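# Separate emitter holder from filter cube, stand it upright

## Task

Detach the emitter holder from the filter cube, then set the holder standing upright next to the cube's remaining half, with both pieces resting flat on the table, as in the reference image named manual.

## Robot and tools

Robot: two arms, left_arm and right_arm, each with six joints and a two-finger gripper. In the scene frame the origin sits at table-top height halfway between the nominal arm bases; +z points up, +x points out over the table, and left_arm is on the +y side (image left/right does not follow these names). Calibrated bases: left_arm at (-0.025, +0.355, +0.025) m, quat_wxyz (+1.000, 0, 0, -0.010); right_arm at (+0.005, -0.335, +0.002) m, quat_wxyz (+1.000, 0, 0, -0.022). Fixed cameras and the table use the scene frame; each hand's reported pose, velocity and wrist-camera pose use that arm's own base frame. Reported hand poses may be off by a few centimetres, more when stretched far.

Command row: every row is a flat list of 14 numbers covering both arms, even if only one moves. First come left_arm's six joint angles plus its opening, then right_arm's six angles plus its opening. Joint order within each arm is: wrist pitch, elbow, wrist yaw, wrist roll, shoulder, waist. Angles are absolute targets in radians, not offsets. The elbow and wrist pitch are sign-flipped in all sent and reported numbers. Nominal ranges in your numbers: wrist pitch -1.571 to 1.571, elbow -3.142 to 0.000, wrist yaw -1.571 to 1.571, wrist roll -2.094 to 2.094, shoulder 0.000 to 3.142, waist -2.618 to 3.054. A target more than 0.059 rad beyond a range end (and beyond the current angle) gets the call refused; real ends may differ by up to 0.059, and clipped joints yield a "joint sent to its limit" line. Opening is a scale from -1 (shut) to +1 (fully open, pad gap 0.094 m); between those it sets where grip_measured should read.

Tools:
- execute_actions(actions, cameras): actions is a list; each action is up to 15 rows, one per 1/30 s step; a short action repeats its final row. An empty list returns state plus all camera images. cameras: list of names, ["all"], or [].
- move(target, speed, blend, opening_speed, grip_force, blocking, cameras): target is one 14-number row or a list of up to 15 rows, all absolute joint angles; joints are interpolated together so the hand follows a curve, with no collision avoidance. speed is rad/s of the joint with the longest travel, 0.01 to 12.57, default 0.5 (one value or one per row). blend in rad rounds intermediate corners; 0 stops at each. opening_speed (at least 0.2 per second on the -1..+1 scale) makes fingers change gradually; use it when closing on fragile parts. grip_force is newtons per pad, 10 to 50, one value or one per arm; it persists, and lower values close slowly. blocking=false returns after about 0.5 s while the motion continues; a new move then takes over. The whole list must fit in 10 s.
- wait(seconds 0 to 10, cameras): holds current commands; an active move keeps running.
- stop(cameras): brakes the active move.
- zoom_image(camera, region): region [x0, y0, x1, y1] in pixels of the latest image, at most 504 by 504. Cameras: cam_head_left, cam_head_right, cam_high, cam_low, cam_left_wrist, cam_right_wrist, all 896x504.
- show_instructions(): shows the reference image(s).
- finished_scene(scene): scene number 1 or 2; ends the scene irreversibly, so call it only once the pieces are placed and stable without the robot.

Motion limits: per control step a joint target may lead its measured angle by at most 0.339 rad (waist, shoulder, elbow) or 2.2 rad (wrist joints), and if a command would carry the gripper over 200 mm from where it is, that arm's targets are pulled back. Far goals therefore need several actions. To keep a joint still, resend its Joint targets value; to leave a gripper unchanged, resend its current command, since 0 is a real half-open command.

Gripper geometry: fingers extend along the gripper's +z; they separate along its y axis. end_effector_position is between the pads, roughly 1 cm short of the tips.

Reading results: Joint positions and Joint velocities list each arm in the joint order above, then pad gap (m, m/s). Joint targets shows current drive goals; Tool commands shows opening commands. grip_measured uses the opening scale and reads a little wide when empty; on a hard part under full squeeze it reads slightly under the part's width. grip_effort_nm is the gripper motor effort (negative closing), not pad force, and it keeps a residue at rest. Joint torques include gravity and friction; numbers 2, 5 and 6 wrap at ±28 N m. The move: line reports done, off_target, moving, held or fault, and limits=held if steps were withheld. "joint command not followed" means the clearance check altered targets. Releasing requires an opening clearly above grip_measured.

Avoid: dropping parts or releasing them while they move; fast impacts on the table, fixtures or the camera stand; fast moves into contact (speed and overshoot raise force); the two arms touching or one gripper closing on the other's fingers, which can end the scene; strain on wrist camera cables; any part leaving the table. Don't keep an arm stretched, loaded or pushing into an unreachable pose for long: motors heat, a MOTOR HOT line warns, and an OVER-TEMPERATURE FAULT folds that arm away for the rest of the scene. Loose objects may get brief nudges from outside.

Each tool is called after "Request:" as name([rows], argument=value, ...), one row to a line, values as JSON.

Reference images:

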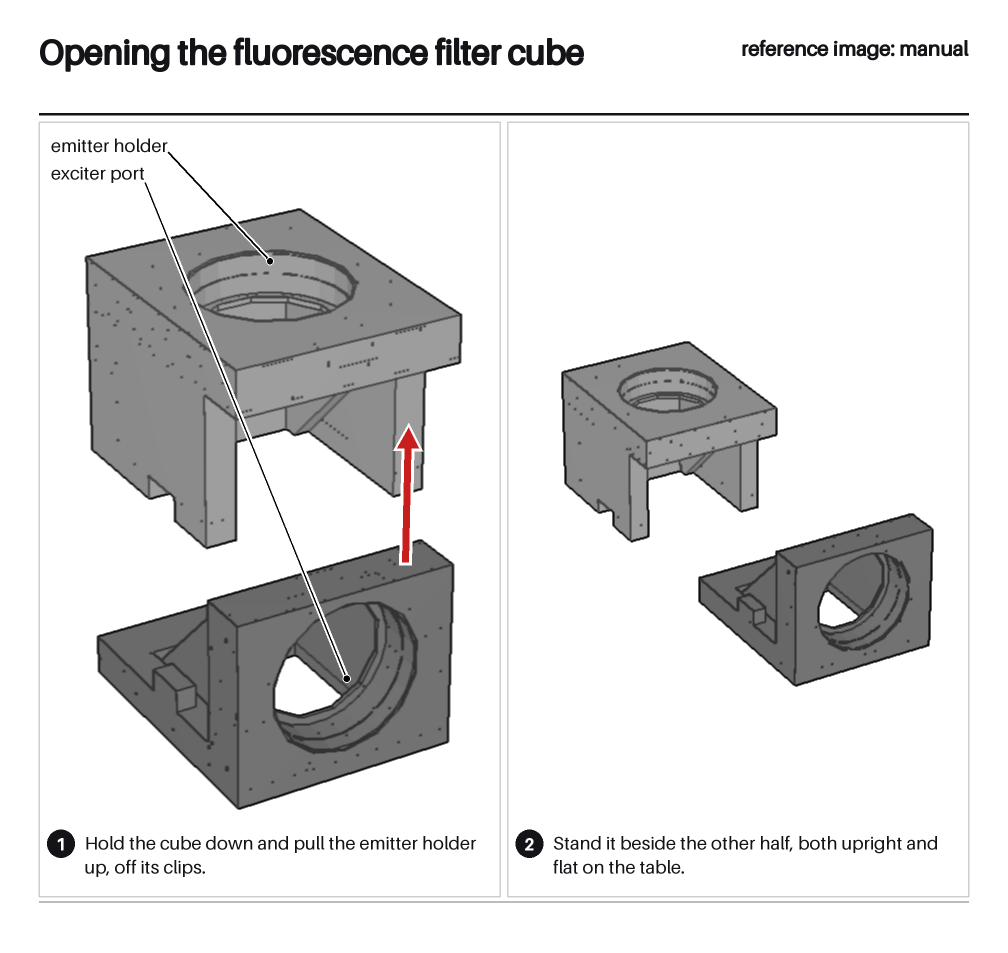

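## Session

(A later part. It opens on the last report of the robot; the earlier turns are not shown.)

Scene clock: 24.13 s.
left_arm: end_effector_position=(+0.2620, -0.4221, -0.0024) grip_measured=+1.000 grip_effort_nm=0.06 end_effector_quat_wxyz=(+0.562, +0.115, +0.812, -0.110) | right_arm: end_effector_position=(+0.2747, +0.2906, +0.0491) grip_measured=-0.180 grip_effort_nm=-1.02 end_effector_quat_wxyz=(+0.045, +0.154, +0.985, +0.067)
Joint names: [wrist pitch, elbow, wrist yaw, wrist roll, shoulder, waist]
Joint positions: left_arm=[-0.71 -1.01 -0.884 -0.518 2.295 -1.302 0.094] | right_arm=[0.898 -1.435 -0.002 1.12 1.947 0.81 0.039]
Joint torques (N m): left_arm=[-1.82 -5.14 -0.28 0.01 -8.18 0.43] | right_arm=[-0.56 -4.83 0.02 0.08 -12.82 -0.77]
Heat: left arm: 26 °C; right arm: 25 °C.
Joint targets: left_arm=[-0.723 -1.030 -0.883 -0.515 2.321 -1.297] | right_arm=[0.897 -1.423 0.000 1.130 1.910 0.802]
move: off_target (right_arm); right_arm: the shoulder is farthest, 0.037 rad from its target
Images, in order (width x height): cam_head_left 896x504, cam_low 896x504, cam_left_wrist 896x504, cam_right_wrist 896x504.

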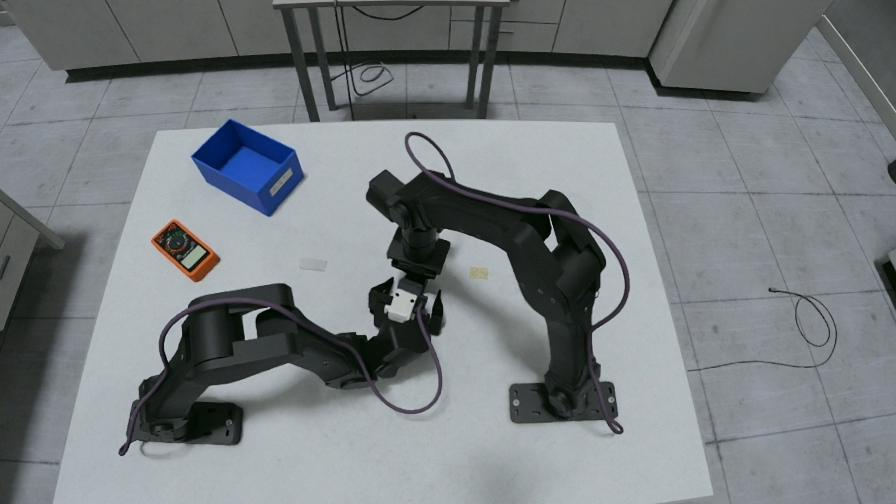

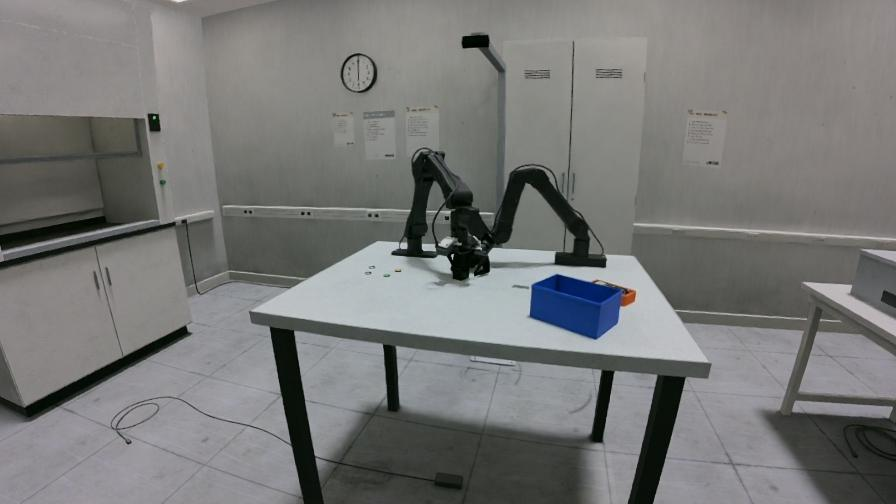

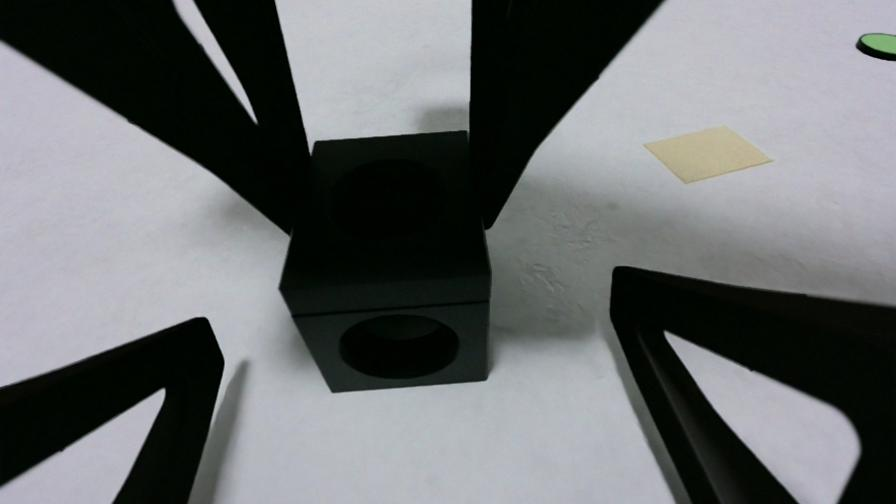

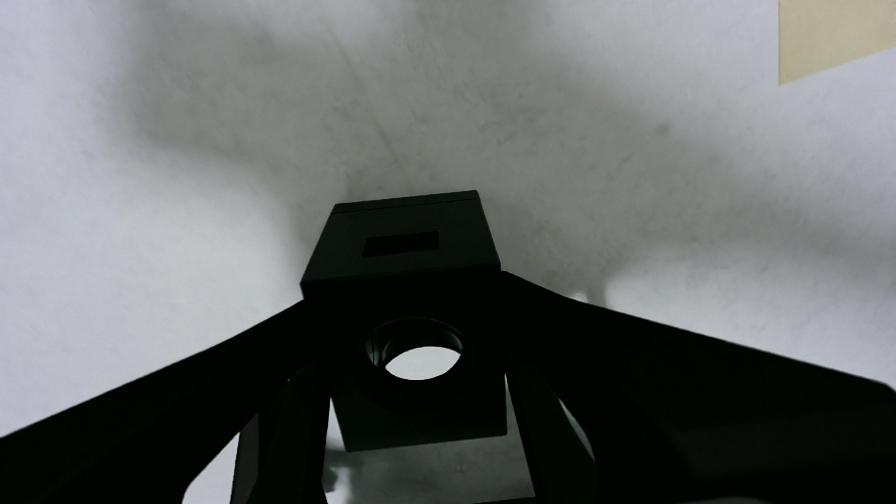

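Request:
move(target=[-0.723,-1.03,-0.883,-0.515,2.321,-1.297,-0.3,0.897,-1.423,0,1.13,1.91,0.802,-0.27], opening_speed=0.7, cameras=["cam_left_wrist","cam_right_wrist"])

Request:
zoom_image(camera="cam_left_wrist", region=[200, 200, 600, 504])

Scene clock: 27.10 s.
left_arm: end_effector_position=(+0.2637, -0.4207, -0.0019) grip_measured=-0.187 grip_effort_nm=-0.96 end_effector_quat_wxyz=(+0.563, +0.114, +0.811, -0.106) | right_arm: end_effector_position=(+0.2747, +0.2905, +0.0491) grip_measured=-0.180 grip_effort_nm=-1.02 end_effector_quat_wxyz=(+0.045, +0.154, +0.985, +0.067)
Joint names: [wrist pitch, elbow, wrist yaw, wrist roll, shoulder, waist]
Joint positions: left_arm=[-0.71 -1.01 -0.888 -0.512 2.295 -1.299 0.038] | right_arm=[0.898 -1.435 -0.002 1.119 1.947 0.81 0.039]
Joint torques (N m): left_arm=[-1.82 -5.08 -0.22 -0.07 -8.17 0.17] | right_arm=[-0.56 -4.82 0.01 0.1 -12.79 -0.69]
Heat: left arm: 26 °C; right arm: 25 °C.
Joint targets: left_arm=[-0.723 -1.030 -0.883 -0.515 2.321 -1.297] | right_arm=[0.897 -1.423 0.000 1.130 1.910 0.802]
move: off_target (right_arm); right_arm: the shoulder is farthest, 0.037 rad from its target
Images, in order (width x height): cam_left_wrist 896x504, cam_right_wrist 896x504.

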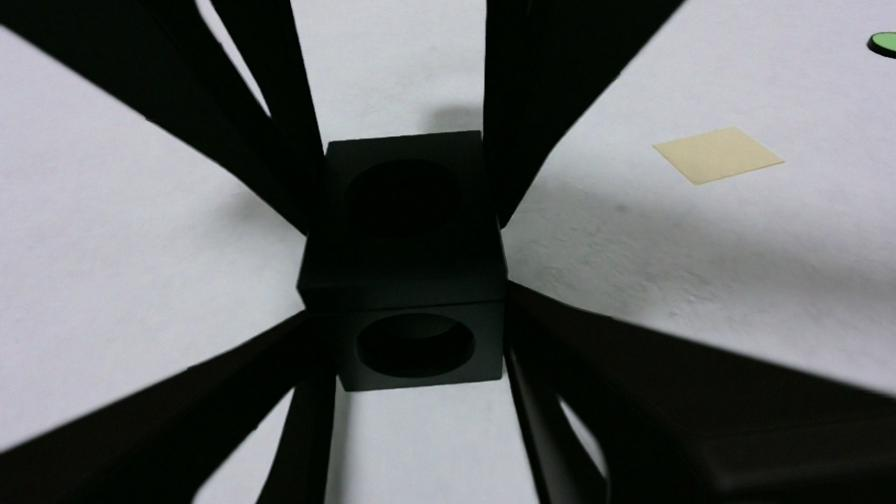

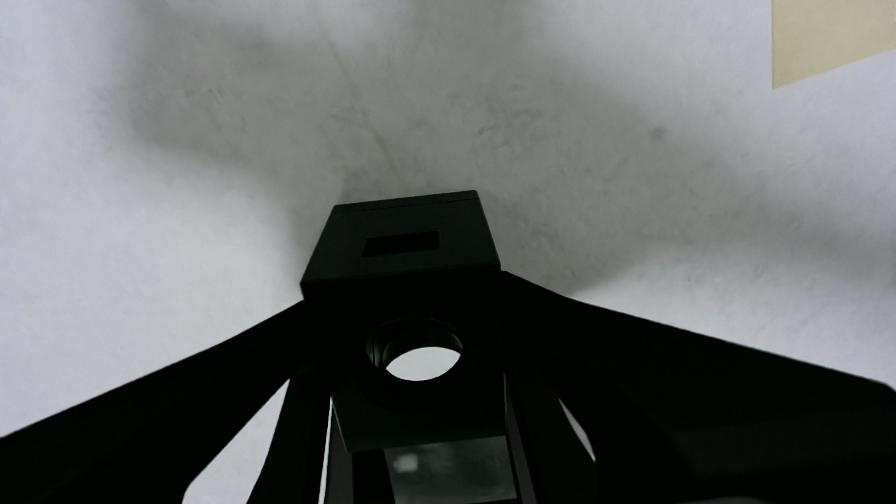

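Scaled by 1.260 from the camera's 896x504 image, which has a finer 1280x720 frame.

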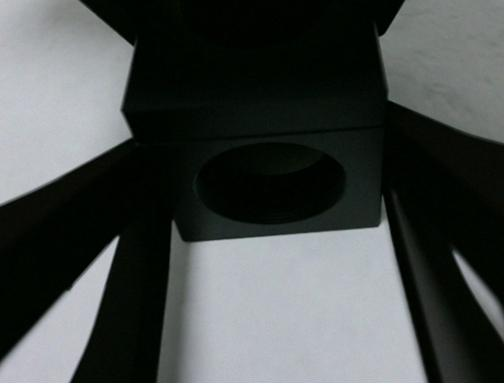

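Request:
move([
  [-0.71,-1.022,-0.883,-0.515,2.36,-1.297,-0.3,0.975,-1.49,0,1.125,1.89,0.802,-0.27],
  [-0.70,-1.02,-0.883,-0.515,2.38,-1.297,-0.3,1.075,-1.58,0,1.125,1.85,0.802,-0.27],
], speed=0.1, blend=[0.01,0], cameras=["cam_left_wrist","cam_right_wrist"])

Scene clock: 29.47 s.
left_arm: end_effector_position=(+0.2694, -0.4293, +0.0133) grip_measured=-0.187 grip_effort_nm=-0.98 end_effector_quat_wxyz=(+0.586, +0.088, +0.795, -0.128) | right_arm: end_effector_position=(+0.2774, +0.2816, +0.0694) grip_measured=-0.180 grip_effort_nm=-1.02 end_effector_quat_wxyz=(+0.053, +0.148, +0.987, +0.038)
Joint names: [wrist pitch, elbow, wrist yaw, wrist roll, shoulder, waist]
Joint positions: left_arm=[-0.799 -1.033 -0.917 -0.495 2.311 -1.299 0.038] | right_arm=[1.023 -1.521 0.042 1.106 1.946 0.81 0.039]
Joint torques (N m): left_arm=[-0.7 -2.62 0.11 -0.27 -5.39 0.2] | right_arm=[0 -11.88 -0.48 0.18 -18.06 -0.7]
Heat: left arm: 26 °C; right arm: 25 °C.
Joint targets: left_arm=[-0.700 -1.020 -0.883 -0.515 2.380 -1.297] | right_arm=[1.075 -1.580 0.000 1.125 1.850 0.802]
move: off_target (left_arm, right_arm); left_arm: the wrist pitch is farthest, 0.099 rad from its target; right_arm: the shoulder is farthest, 0.096 rad from its target
Images, in order (width x height): cam_left_wrist 896x504, cam_right_wrist 896x504.

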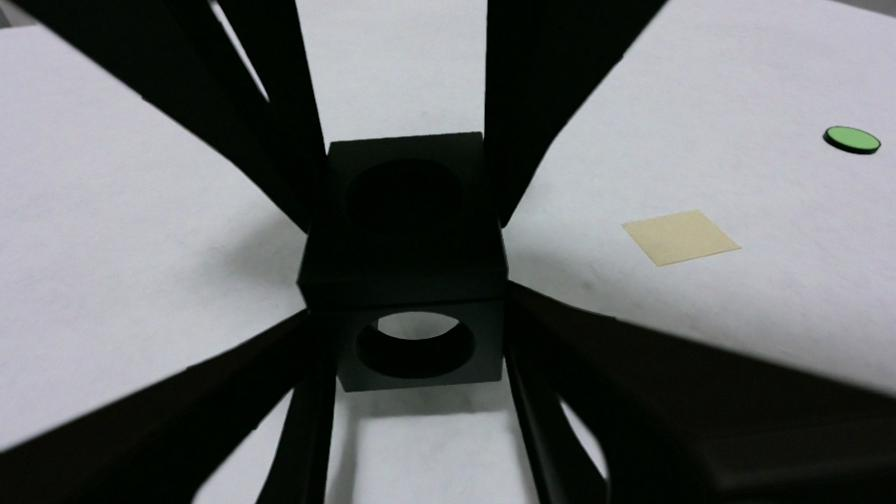

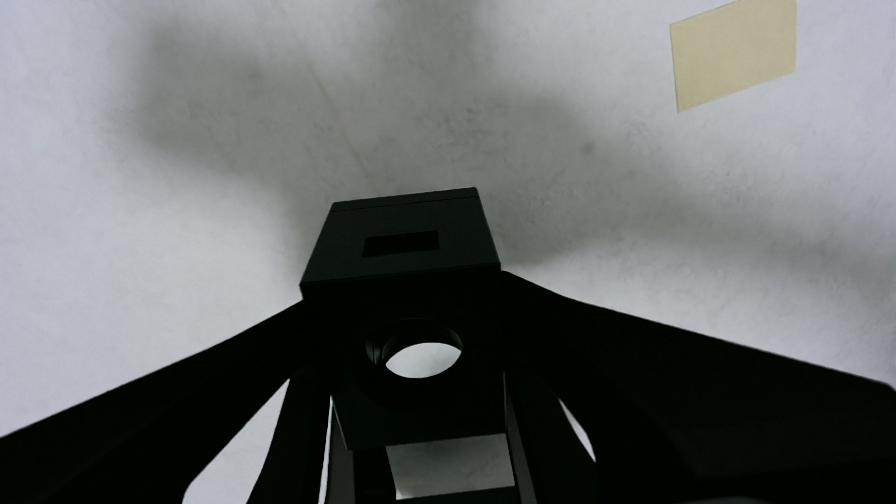

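Request:
move(target=[-0.66,-1.02,-0.883,-0.515,2.40,-1.297,-0.3,1.09,-1.60,0,1.125,1.82,0.802,-0.3], speed=0.06, cameras=["cam_left_wrist","cam_right_wrist"])

Scene clock: 30.73 s.
left_arm: end_effector_position=(+0.2714, -0.4309, +0.0183) grip_measured=-0.187 grip_effort_nm=-0.98 end_effector_quat_wxyz=(+0.592, +0.084, +0.791, -0.126) | right_arm: end_effector_position=(+0.2790, +0.2801, +0.0767) grip_measured=-0.180 grip_effort_nm=-1.02 end_effector_quat_wxyz=(+0.060, +0.145, +0.987, +0.038)
Joint names: [wrist pitch, elbow, wrist yaw, wrist roll, shoulder, waist]
Joint positions: left_arm=[-0.804 -1.045 -0.931 -0.485 2.311 -1.299 0.038] | right_arm=[1.036 -1.53 0.054 1.098 1.933 0.81 0.039]
Joint torques (N m): left_arm=[-0.28 -1.91 0.25 -0.38 -4.1 0.17] | right_arm=[0.02 -13.03 -0.63 0.27 -19.33 -0.69]
Heat: left arm: 26 °C; right arm: 26 °C.
Joint targets: left_arm=[-0.660 -1.020 -0.883 -0.515 2.400 -1.297] | right_arm=[1.090 -1.600 0.000 1.125 1.820 0.802]
move: off_target (left_arm, right_arm); left_arm: the wrist pitch is farthest, 0.144 rad from its target; right_arm: the shoulder is farthest, 0.113 rad from its target
Images, in order (width x height): cam_left_wrist 896x504, cam_right_wrist 896x504.

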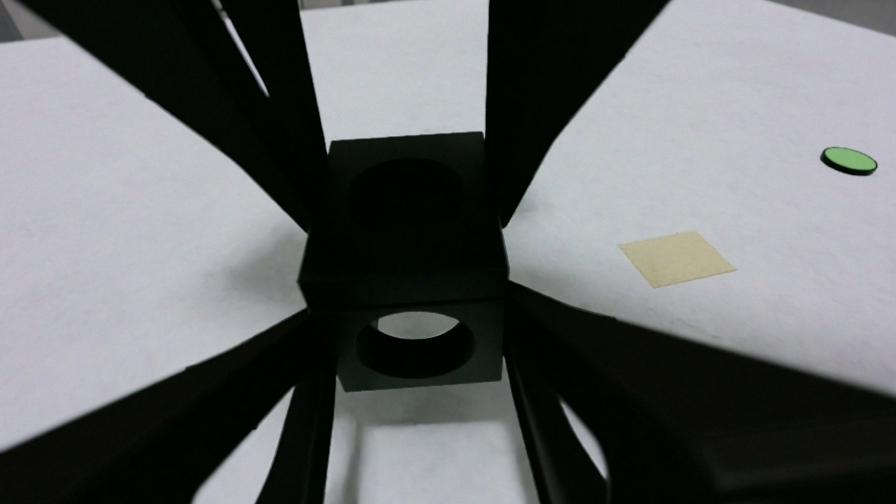

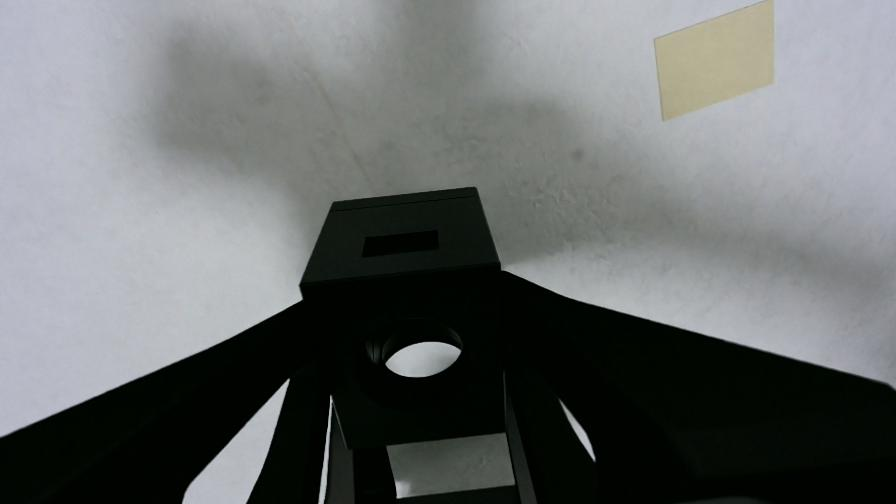

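Request:
move(target=[-0.64,-1.01,-0.883,-0.515,2.42,-1.297,-0.3,1.12,-1.63,0,1.125,1.79,0.802,-0.35], speed=0.06, cameras=["cam_left_wrist","cam_right_wrist"])

Scene clock: 32.27 s.
left_arm: end_effector_position=(+0.2730, -0.4320, +0.0241) grip_measured=-0.187 grip_effort_nm=-0.98 end_effector_quat_wxyz=(+0.600, +0.078, +0.786, -0.128) | right_arm: end_effector_position=(+0.2798, +0.2784, +0.0849) grip_measured=-0.180 grip_effort_nm=-1.02 end_effector_quat_wxyz=(+0.065, +0.143, +0.987, +0.037)
Joint names: [wrist pitch, elbow, wrist yaw, wrist roll, shoulder, waist]
Joint positions: left_arm=[-0.828 -1.049 -0.943 -0.471 2.311 -1.299 0.038] | right_arm=[1.061 -1.548 0.064 1.093 1.922 0.81 0.039]
Joint torques (N m): left_arm=[0.18 -0.8 0.4 -0.54 -2.73 0.23] | right_arm=[0.05 -14.23 -0.72 0.31 -21.08 -0.69]
Heat: left arm: 26 °C; right arm: 26 °C.
Joint targets: left_arm=[-0.640 -1.010 -0.883 -0.515 2.420 -1.297] | right_arm=[1.120 -1.630 0.000 1.125 1.790 0.802]
move: off_target (left_arm, right_arm); left_arm: the wrist pitch is farthest, 0.188 rad from its target; right_arm: the shoulder is farthest, 0.132 rad from its target
Images, in order (width x height): cam_left_wrist 896x504, cam_right_wrist 896x504.

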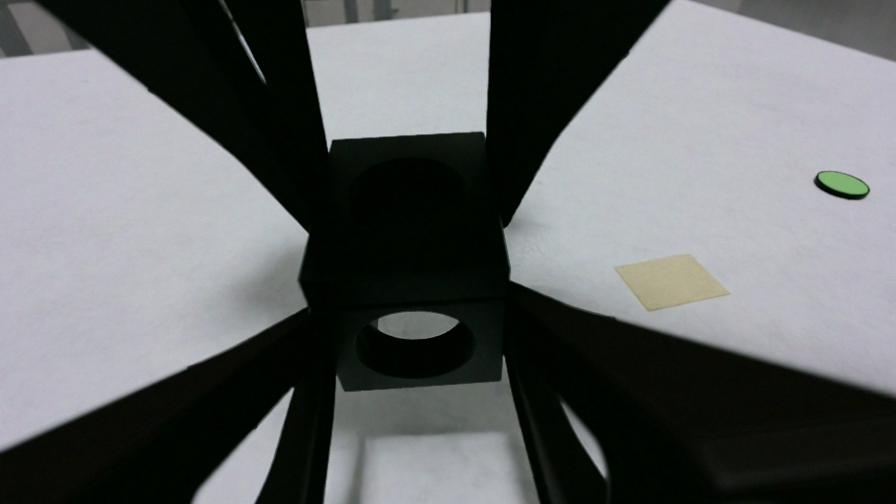

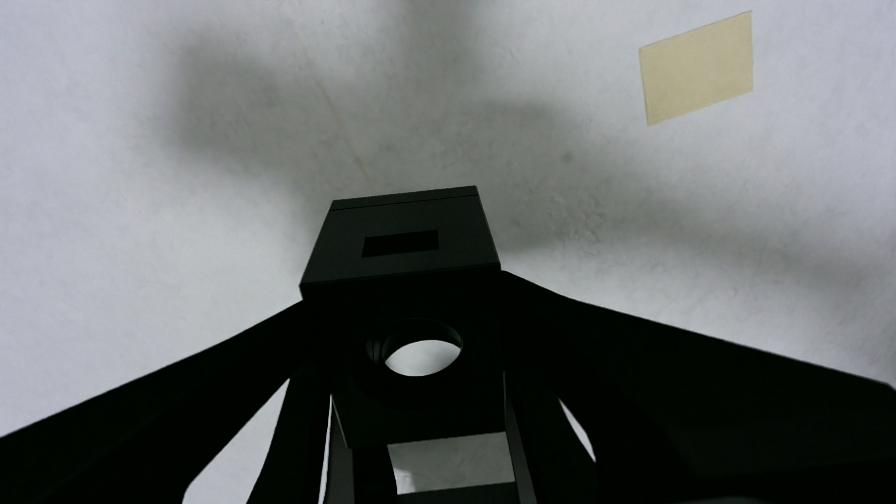

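Request:
move(target=[-0.62,-0.99,-0.883,-0.515,2.46,-1.297,-0.35,1.13,-1.65,0,1.125,1.78,0.802,-0.35], speed=0.06, cameras=["cam_left_wrist"])

Scene clock: 33.80 s.
left_arm: end_effector_position=(+0.2726, -0.4312, +0.0211) grip_measured=-0.187 grip_effort_nm=-0.98 end_effector_quat_wxyz=(+0.606, +0.076, +0.782, -0.126) | right_arm: end_effector_position=(+0.2797, +0.2773, +0.0864) grip_measured=-0.180 grip_effort_nm=-1.02 end_effector_quat_wxyz=(+0.065, +0.141, +0.987, +0.034)
Joint names: [wrist pitch, elbow, wrist yaw, wrist roll, shoulder, waist]
Joint positions: left_arm=[-0.863 -1.049 -0.959 -0.459 2.331 -1.303 0.038] | right_arm=[1.072 -1.555 0.065 1.088 1.922 0.808 0.039]
Joint torques (N m): left_arm=[0.75 0.79 0.55 -0.59 -1.4 0.49] | right_arm=[0.05 -15.56 -0.72 0.36 -21.91 -0.58]
Heat: left arm: 26 °C; right arm: 28 °C.
Joint targets: left_arm=[-0.620 -0.990 -0.883 -0.515 2.460 -1.297] | right_arm=[1.130 -1.650 0.000 1.125 1.780 0.802]
move: off_target (left_arm, right_arm); left_arm: the wrist pitch is farthest, 0.243 rad from its target; right_arm: the shoulder is farthest, 0.142 rad from its target
Images, in order (width x height): cam_left_wrist 896x504.

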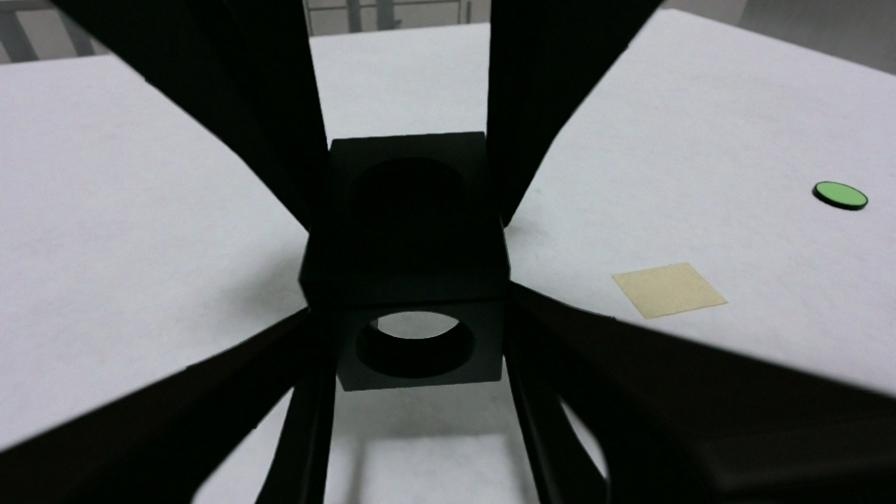

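Request:
move(target=[-0.62,-0.99,-0.883,-0.515,2.46,-1.297,-0.35,0.93,-1.45,0,1.125,1.91,0.802,-0.35], speed=0.12, cameras=["cam_left_wrist"])

Scene clock: 36.53 s.
left_arm: end_effector_position=(+0.2686, -0.4218, -0.0070) grip_measured=-0.187 grip_effort_nm=-0.98 end_effector_quat_wxyz=(+0.589, +0.095, +0.796, -0.104) | right_arm: end_effector_position=(+0.2780, +0.2870, +0.0533) grip_measured=-0.180 grip_effort_nm=-1.02 end_effector_quat_wxyz=(+0.056, +0.142, +0.986, +0.060)
Joint names: [wrist pitch, elbow, wrist yaw, wrist roll, shoulder, waist]
Joint positions: left_arm=[-0.825 -1.033 -0.946 -0.482 2.368 -1.303 0.038] | right_arm=[0.908 -1.44 0.022 1.092 1.939 0.808 0.039]
Joint torques (N m): left_arm=[0.39 -0.12 0.41 -0.42 -3.95 0.51] | right_arm=[-0.34 -6.89 -0.24 0.33 -12.07 -0.62]
Heat: left arm: 25 °C; right arm: 29 °C.
Joint targets: left_arm=[-0.620 -0.990 -0.883 -0.515 2.460 -1.297] | right_arm=[0.930 -1.450 0.000 1.125 1.910 0.802]
move: off_target (left_arm); left_arm: the wrist pitch is farthest, 0.205 rad from its target
Images, in order (width x height): cam_left_wrist 896x504.

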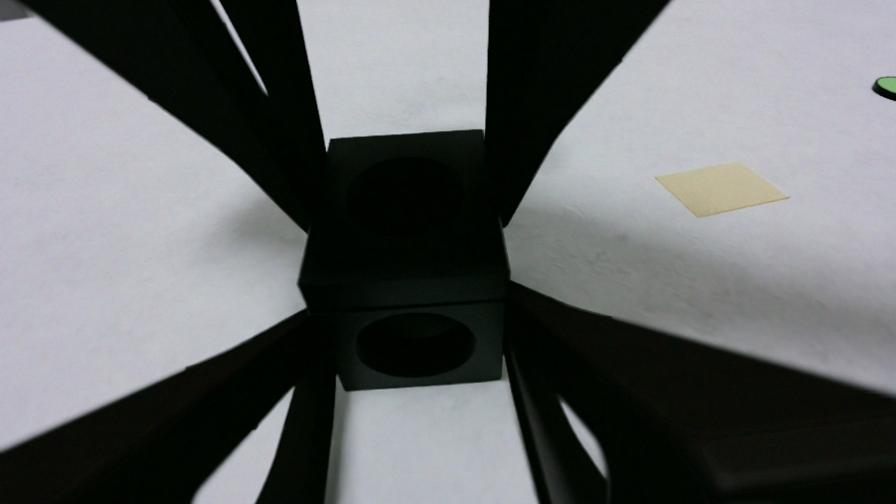

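Request:
move(target=[-0.55,-0.965,-0.883,-0.515,2.53,-1.297,-0.4,0.93,-1.45,0,1.125,1.91,0.802,-0.4], speed=0.12, cameras=["cam_left_wrist"])

Scene clock: 37.90 s.
left_arm: end_effector_position=(+0.2678, -0.4186, -0.0118) grip_measured=-0.187 grip_effort_nm=-0.98 end_effector_quat_wxyz=(+0.593, +0.094, +0.794, -0.095) | right_arm: end_effector_position=(+0.2782, +0.2871, +0.0533) grip_measured=-0.180 grip_effort_nm=-1.02 end_effector_quat_wxyz=(+0.057, +0.139, +0.987, +0.061)
Joint names: [wrist pitch, elbow, wrist yaw, wrist roll, shoulder, waist]
Joint positions: left_arm=[-0.843 -1.032 -0.967 -0.475 2.387 -1.307 0.038] | right_arm=[0.907 -1.44 0.022 1.086 1.939 0.808 0.039]
Joint torques (N m): left_arm=[1.35 1.85 0.62 -0.49 -0.44 0.87] | right_arm=[-0.34 -6.9 -0.24 0.38 -12.07 -0.59]
Heat: left arm: 25 °C; right arm: 29 °C.
Joint targets: left_arm=[-0.550 -0.965 -0.883 -0.515 2.530 -1.297] | right_arm=[0.930 -1.450 0.000 1.125 1.910 0.802]
move: off_target (left_arm, right_arm); left_arm: the wrist pitch is farthest, 0.293 rad from its target; right_arm: the wrist roll is farthest, 0.039 rad from its target
Images, in order (width x height): cam_left_wrist 896x504.

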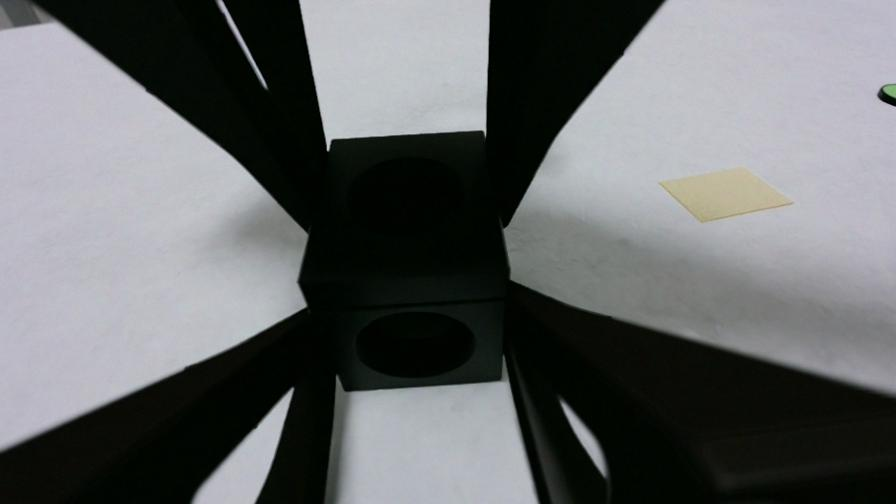

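Request:
move(target=[-0.55,-0.965,-0.883,-0.515,2.53,-1.297,-0.4,1.01,-1.53,0,1.125,1.86,0.802,-0.4], speed=0.08, cameras=["cam_left_wrist"])

Scene clock: 39.33 s.
left_arm: end_effector_position=(+0.2678, -0.4186, -0.0117) grip_measured=-0.187 grip_effort_nm=-0.98 end_effector_quat_wxyz=(+0.593, +0.094, +0.794, -0.096) | right_arm: end_effector_position=(+0.2779, +0.2868, +0.0548) grip_measured=-0.180 grip_effort_nm=-1.02 end_effector_quat_wxyz=(+0.056, +0.138, +0.987, +0.059)
Joint names: [wrist pitch, elbow, wrist yaw, wrist roll, shoulder, waist]
Joint positions: left_arm=[-0.844 -1.032 -0.967 -0.475 2.387 -1.307 0.038] | right_arm=[0.917 -1.446 0.022 1.085 1.939 0.808 0.039]
Joint torques (N m): left_arm=[1.34 1.84 0.63 -0.49 -0.42 0.85] | right_arm=[0.32 -14.34 -0.25 0.37 -16.44 -0.66]
Heat: left arm: 26 °C; right arm: 30 °C.
Joint targets: left_arm=[-0.550 -0.965 -0.883 -0.515 2.530 -1.297] | right_arm=[1.010 -1.530 0.000 1.125 1.860 0.802]
move: off_target (left_arm, right_arm); left_arm: the wrist pitch is farthest, 0.294 rad from its target; right_arm: the wrist pitch is farthest, 0.093 rad from its target
Images, in order (width x height): cam_left_wrist 896x504.

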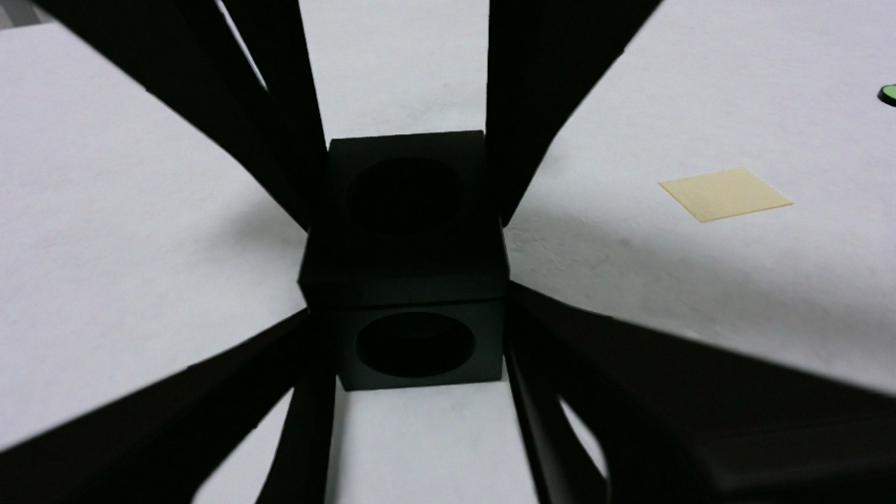

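Request:
move(target=[-0.55,-0.965,-0.883,-0.515,2.53,-1.297,-0.4,1.04,-1.57,0,1.125,1.82,0.802,-0.4], speed=0.06, cameras=["cam_left_wrist"])

Scene clock: 40.50 s.
left_arm: end_effector_position=(+0.2685, -0.4203, -0.0077) grip_measured=-0.187 grip_effort_nm=-0.98 end_effector_quat_wxyz=(+0.598, +0.088, +0.790, -0.103) | right_arm: end_effector_position=(+0.2782, +0.2854, +0.0601) grip_measured=-0.180 grip_effort_nm=-1.02 end_effector_quat_wxyz=(+0.056, +0.138, +0.987, +0.054)
Joint names: [wrist pitch, elbow, wrist yaw, wrist roll, shoulder, waist]
Joint positions: left_arm=[-0.869 -1.032 -0.969 -0.472 2.387 -1.307 0.038] | right_arm=[0.949 -1.47 0.028 1.085 1.939 0.808 0.039]
Joint torques (N m): left_arm=[1.6 1.76 0.65 -0.54 -0.4 0.88] | right_arm=[0.32 -15.99 -0.32 0.39 -19.93 -0.61]
Heat: left arm: 26 °C; right arm: 30 °C.
Joint targets: left_arm=[-0.550 -0.965 -0.883 -0.515 2.530 -1.297] | right_arm=[1.040 -1.570 0.000 1.125 1.820 0.802]
move: off_target (left_arm, right_arm); left_arm: the wrist pitch is farthest, 0.319 rad from its target; right_arm: the shoulder is farthest, 0.119 rad from its target
Images, in order (width x height): cam_left_wrist 896x504.

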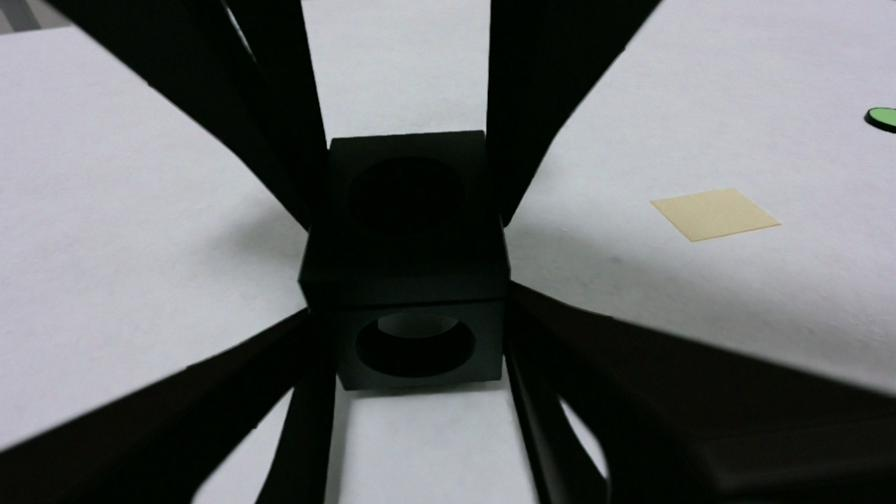

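Request:
move(target=[-0.27,-0.965,-0.883,-0.515,2.53,-1.297,-0.4,1.04,-1.57,0,1.125,1.82,0.802,-0.4], speed=0.2, cameras=["cam_left_wrist"])

Scene clock: 43.03 s.
left_arm: end_effector_position=(+0.2674, -0.4111, -0.0127) grip_measured=-0.187 grip_effort_nm=-0.97 end_effector_quat_wxyz=(+0.587, +0.093, +0.802, -0.064) | right_arm: end_effector_position=(+0.2789, +0.2921, +0.0610) grip_measured=-0.180 grip_effort_nm=-1.02 end_effector_quat_wxyz=(+0.054, +0.121, +0.989, +0.068)
Joint names: [wrist pitch, elbow, wrist yaw, wrist roll, shoulder, waist]
Joint positions: left_arm=[-0.717 -1.048 -1.005 -0.516 2.365 -1.312 0.038] | right_arm=[0.928 -1.47 0.006 1.051 1.939 0.808 0.039]
Joint torques (N m): left_arm=[3.07 3 0.95 -0.05 1.21 1.17] | right_arm=[0.49 -16.02 -0.05 0.72 -19.99 -0.69]
Heat: left arm: 27 °C; right arm: 32 °C.
Joint targets: left_arm=[-0.270 -0.965 -0.883 -0.515 2.530 -1.297] | right_arm=[1.040 -1.570 0.000 1.125 1.820 0.802]
move: off_target (left_arm, right_arm); left_arm: the wrist pitch is farthest, 0.447 rad from its target; right_arm: the shoulder is farthest, 0.119 rad from its target
Images, in order (width x height): cam_left_wrist 896x504.

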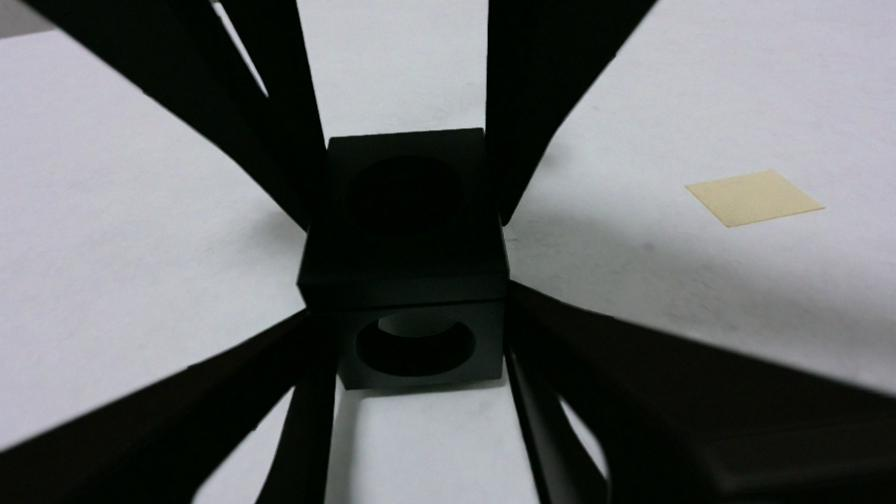

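Request:
move(target=[-0.27,-0.965,-0.883,-0.515,2.53,-1.297,-0.4,1.07,-1.61,0,1.16,1.78,0.802,-0.4], speed=0.06, cameras=["cam_left_wrist","cam_right_wrist"])

Scene clock: 44.40 s.
left_arm: end_effector_position=(+0.2682, -0.4114, -0.0083) grip_measured=-0.187 grip_effort_nm=-0.98 end_effector_quat_wxyz=(+0.590, +0.089, +0.800, -0.065) | right_arm: end_effector_position=(+0.2791, +0.2925, +0.0663) grip_measured=-0.180 grip_effort_nm=-1.02 end_effector_quat_wxyz=(+0.053, +0.121, +0.989, +0.067)
Joint names: [wrist pitch, elbow, wrist yaw, wrist roll, shoulder, waist]
Joint positions: left_arm=[-0.717 -1.05 -1.012 -0.516 2.357 -1.312 0.038] | right_arm=[0.953 -1.492 0.005 1.051 1.939 0.808 0.039]
Joint torques (N m): left_arm=[3.03 3.03 1.04 -0.04 1.87 1.21] | right_arm=[0.56 -17.85 -0.06 1.08 -23.53 -0.66]
Heat: left arm: 27 °C; right arm: 33 °C.
Joint targets: left_arm=[-0.270 -0.965 -0.883 -0.515 2.530 -1.297] | right_arm=[1.070 -1.610 0.000 1.160 1.780 0.802]
move: off_target (left_arm, right_arm); left_arm: the wrist pitch is farthest, 0.447 rad from its target; right_arm: the shoulder is farthest, 0.159 rad from its target
Images, in order (width x height): cam_left_wrist 896x504, cam_right_wrist 896x504.

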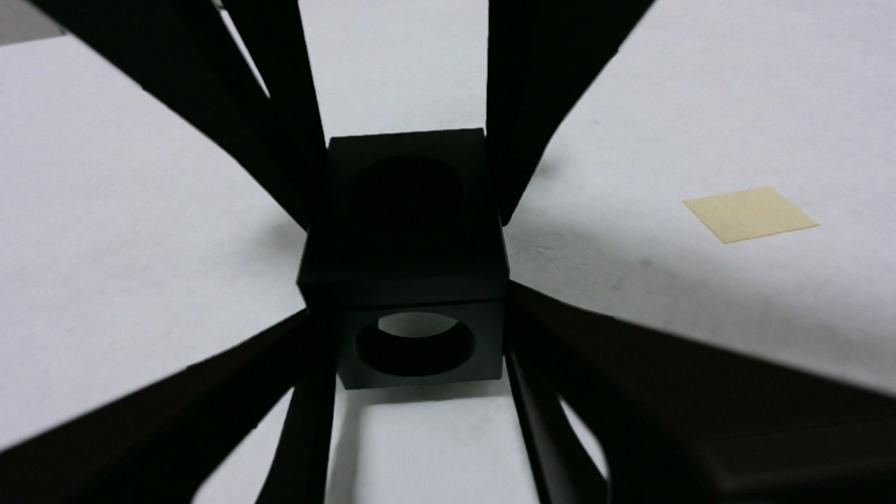

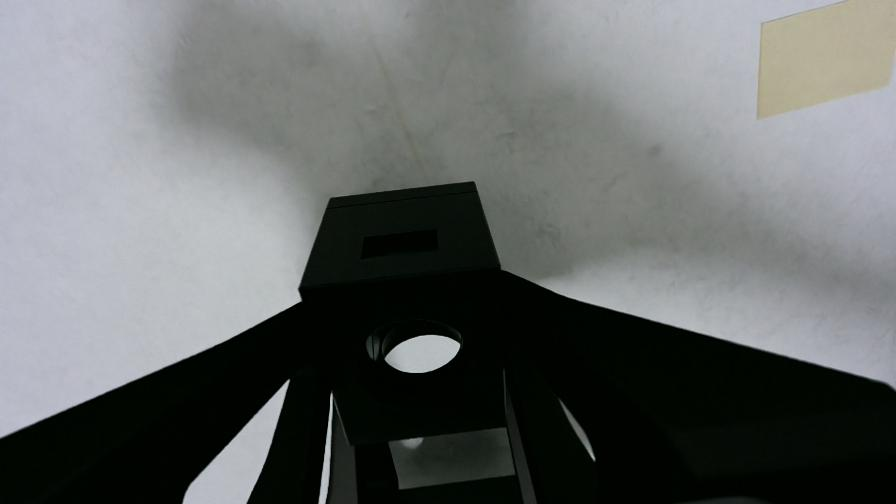

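Request:
move(target=[-0.723,-1.03,-0.883,-0.515,2.321,-1.297,-0.3,0.897,-1.423,0,1.13,1.91,0.802,-0.27], speed=0.25, cameras=["cam_left_wrist","cam_right_wrist","cam_low"])

Request:
zoom_image(camera="cam_low", region=[440, 250, 490, 290])

Scene clock: 47.37 s.
left_arm: end_effector_position=(+0.2649, -0.4264, -0.0033) grip_measured=-0.187 grip_effort_nm=-0.98 end_effector_quat_wxyz=(+0.577, +0.102, +0.804, -0.106) | right_arm: end_effector_position=(+0.2732, +0.2850, +0.0504) grip_measured=-0.181 grip_effort_nm=-1.02 end_effector_quat_wxyz=(+0.045, +0.143, +0.987, +0.058)
Joint names: [wrist pitch, elbow, wrist yaw, wrist roll, shoulder, waist]
Joint positions: left_arm=[-0.745 -1.045 -0.927 -0.509 2.337 -1.308 0.038] | right_arm=[0.916 -1.431 0.006 1.095 1.939 0.807 0.038]
Joint torques (N m): left_arm=[-1.47 -2.41 0.17 -0.1 -11.44 0.98] | right_arm=[-0.72 -5.15 -0.07 0.35 -12.04 -0.4]
Heat: left arm: 28 °C; right arm: 34 °C.
Joint targets: left_arm=[-0.723 -1.030 -0.883 -0.515 2.321 -1.297] | right_arm=[0.897 -1.423 0.000 1.130 1.910 0.802]
move: off_target (left_arm); left_arm: the wrist yaw is farthest, 0.044 rad from its target
Images, in order (width x height): cam_low 896x504, cam_left_wrist 896x504, cam_right_wrist 896x504.

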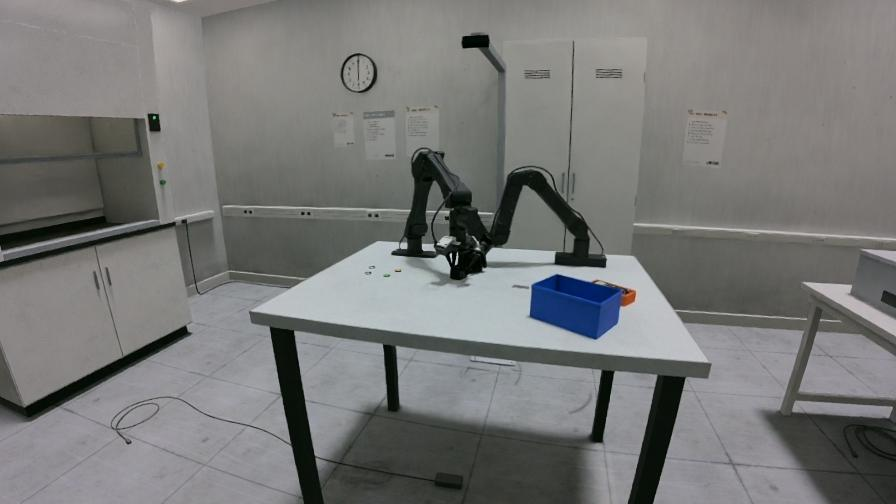

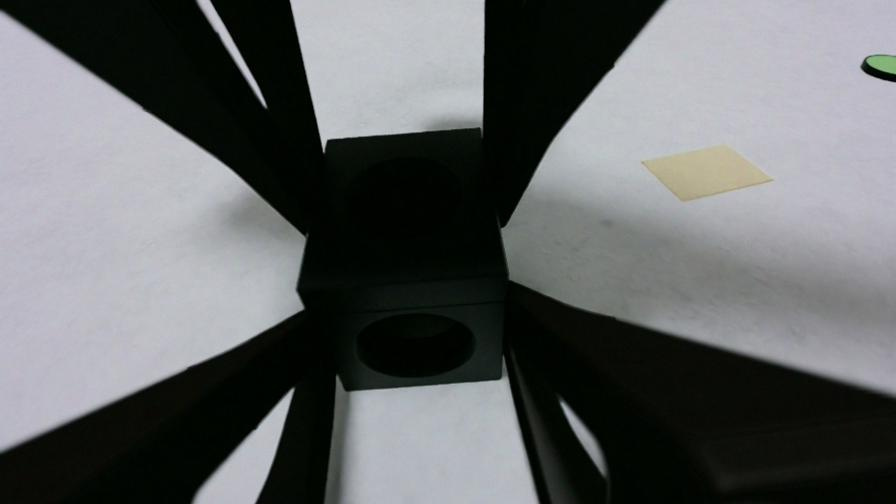

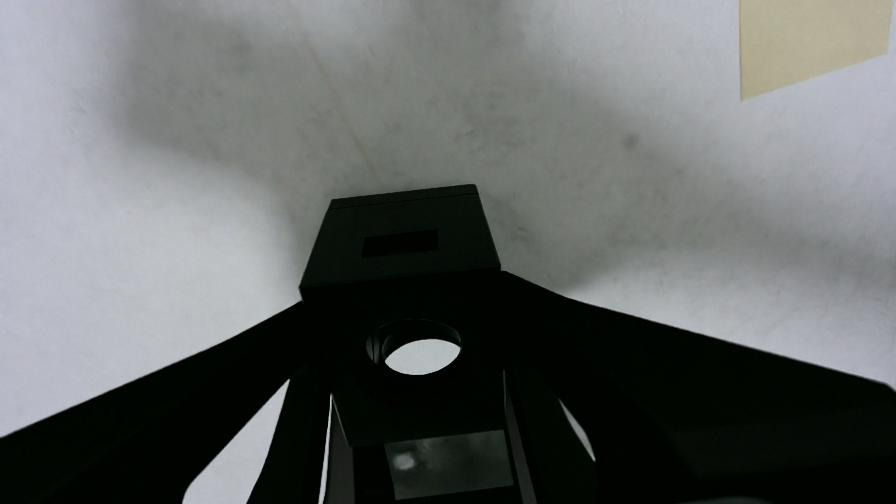

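Scaled by 10.080 from the camera's 896x504 image, which has a finer 1280x720 frame.

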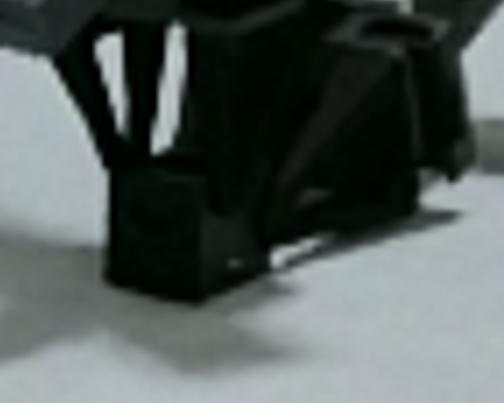

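Request:
move([
  [-0.723,-1.03,-0.883,-0.515,2.321,-1.297,-0.3,0.897,-1.423,0,1.13,1.91,0.802,0.3],
  [-0.723,-1.03,-0.883,-0.515,2.321,-1.297,-0.3,0.895,-1.405,0,1.148,1.885,0.82,0.3],
], speed=0.1, cameras=["cam_left_wrist","cam_right_wrist"])

Scene clock: 50.37 s.
left_arm: end_effector_position=(+0.2651, -0.4265, -0.0033) grip_measured=-0.187 grip_effort_nm=-0.98 end_effector_quat_wxyz=(+0.576, +0.103, +0.804, -0.106) | right_arm: end_effector_position=(+0.2739, +0.2896, +0.0538) grip_measured=+0.297 grip_effort_nm=0.15 end_effector_quat_wxyz=(+0.049, +0.162, +0.983, +0.075)
Joint names: [wrist pitch, elbow, wrist yaw, wrist roll, shoulder, waist]
Joint positions: left_arm=[-0.745 -1.045 -0.925 -0.508 2.337 -1.308 0.038] | right_arm=[0.886 -1.416 -0.003 1.137 1.922 0.809 0.061]
Joint torques (N m): left_arm=[-1.46 -2.44 0.17 -0.12 -11.47 0.87] | right_arm=[-0.52 -4.86 0.04 0.1 -12.66 0.91]
Heat: left arm: 28 °C; right arm: 34 °C.
Joint targets: left_arm=[-0.723 -1.030 -0.883 -0.515 2.321 -1.297] | right_arm=[0.895 -1.405 0.000 1.148 1.885 0.820]
move: off_target (left_arm, right_arm); left_arm: the wrist yaw is farthest, 0.042 rad from its target; right_arm: the shoulder is farthest, 0.037 rad from its target
Images, in order (width x height): cam_left_wrist 896x504, cam_right_wrist 896x504.

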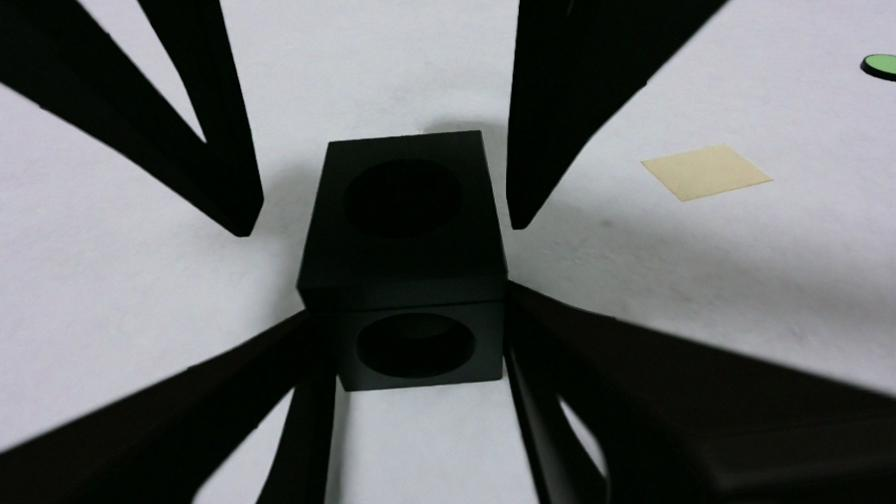

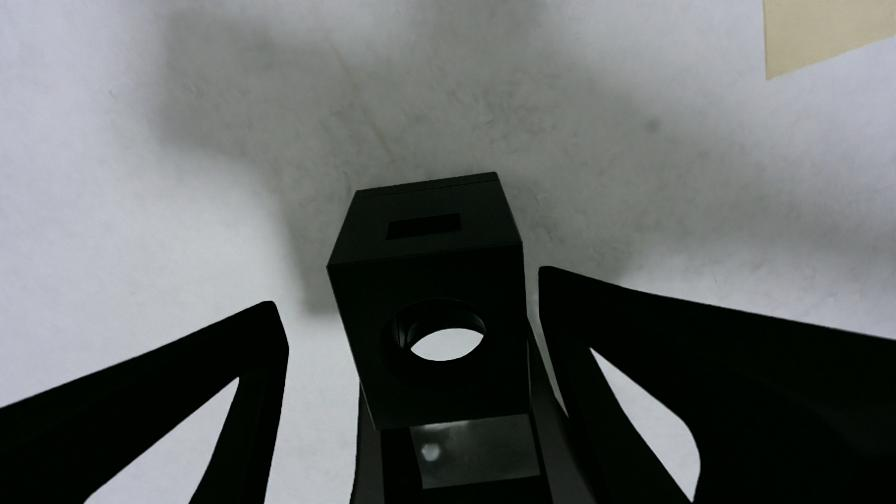

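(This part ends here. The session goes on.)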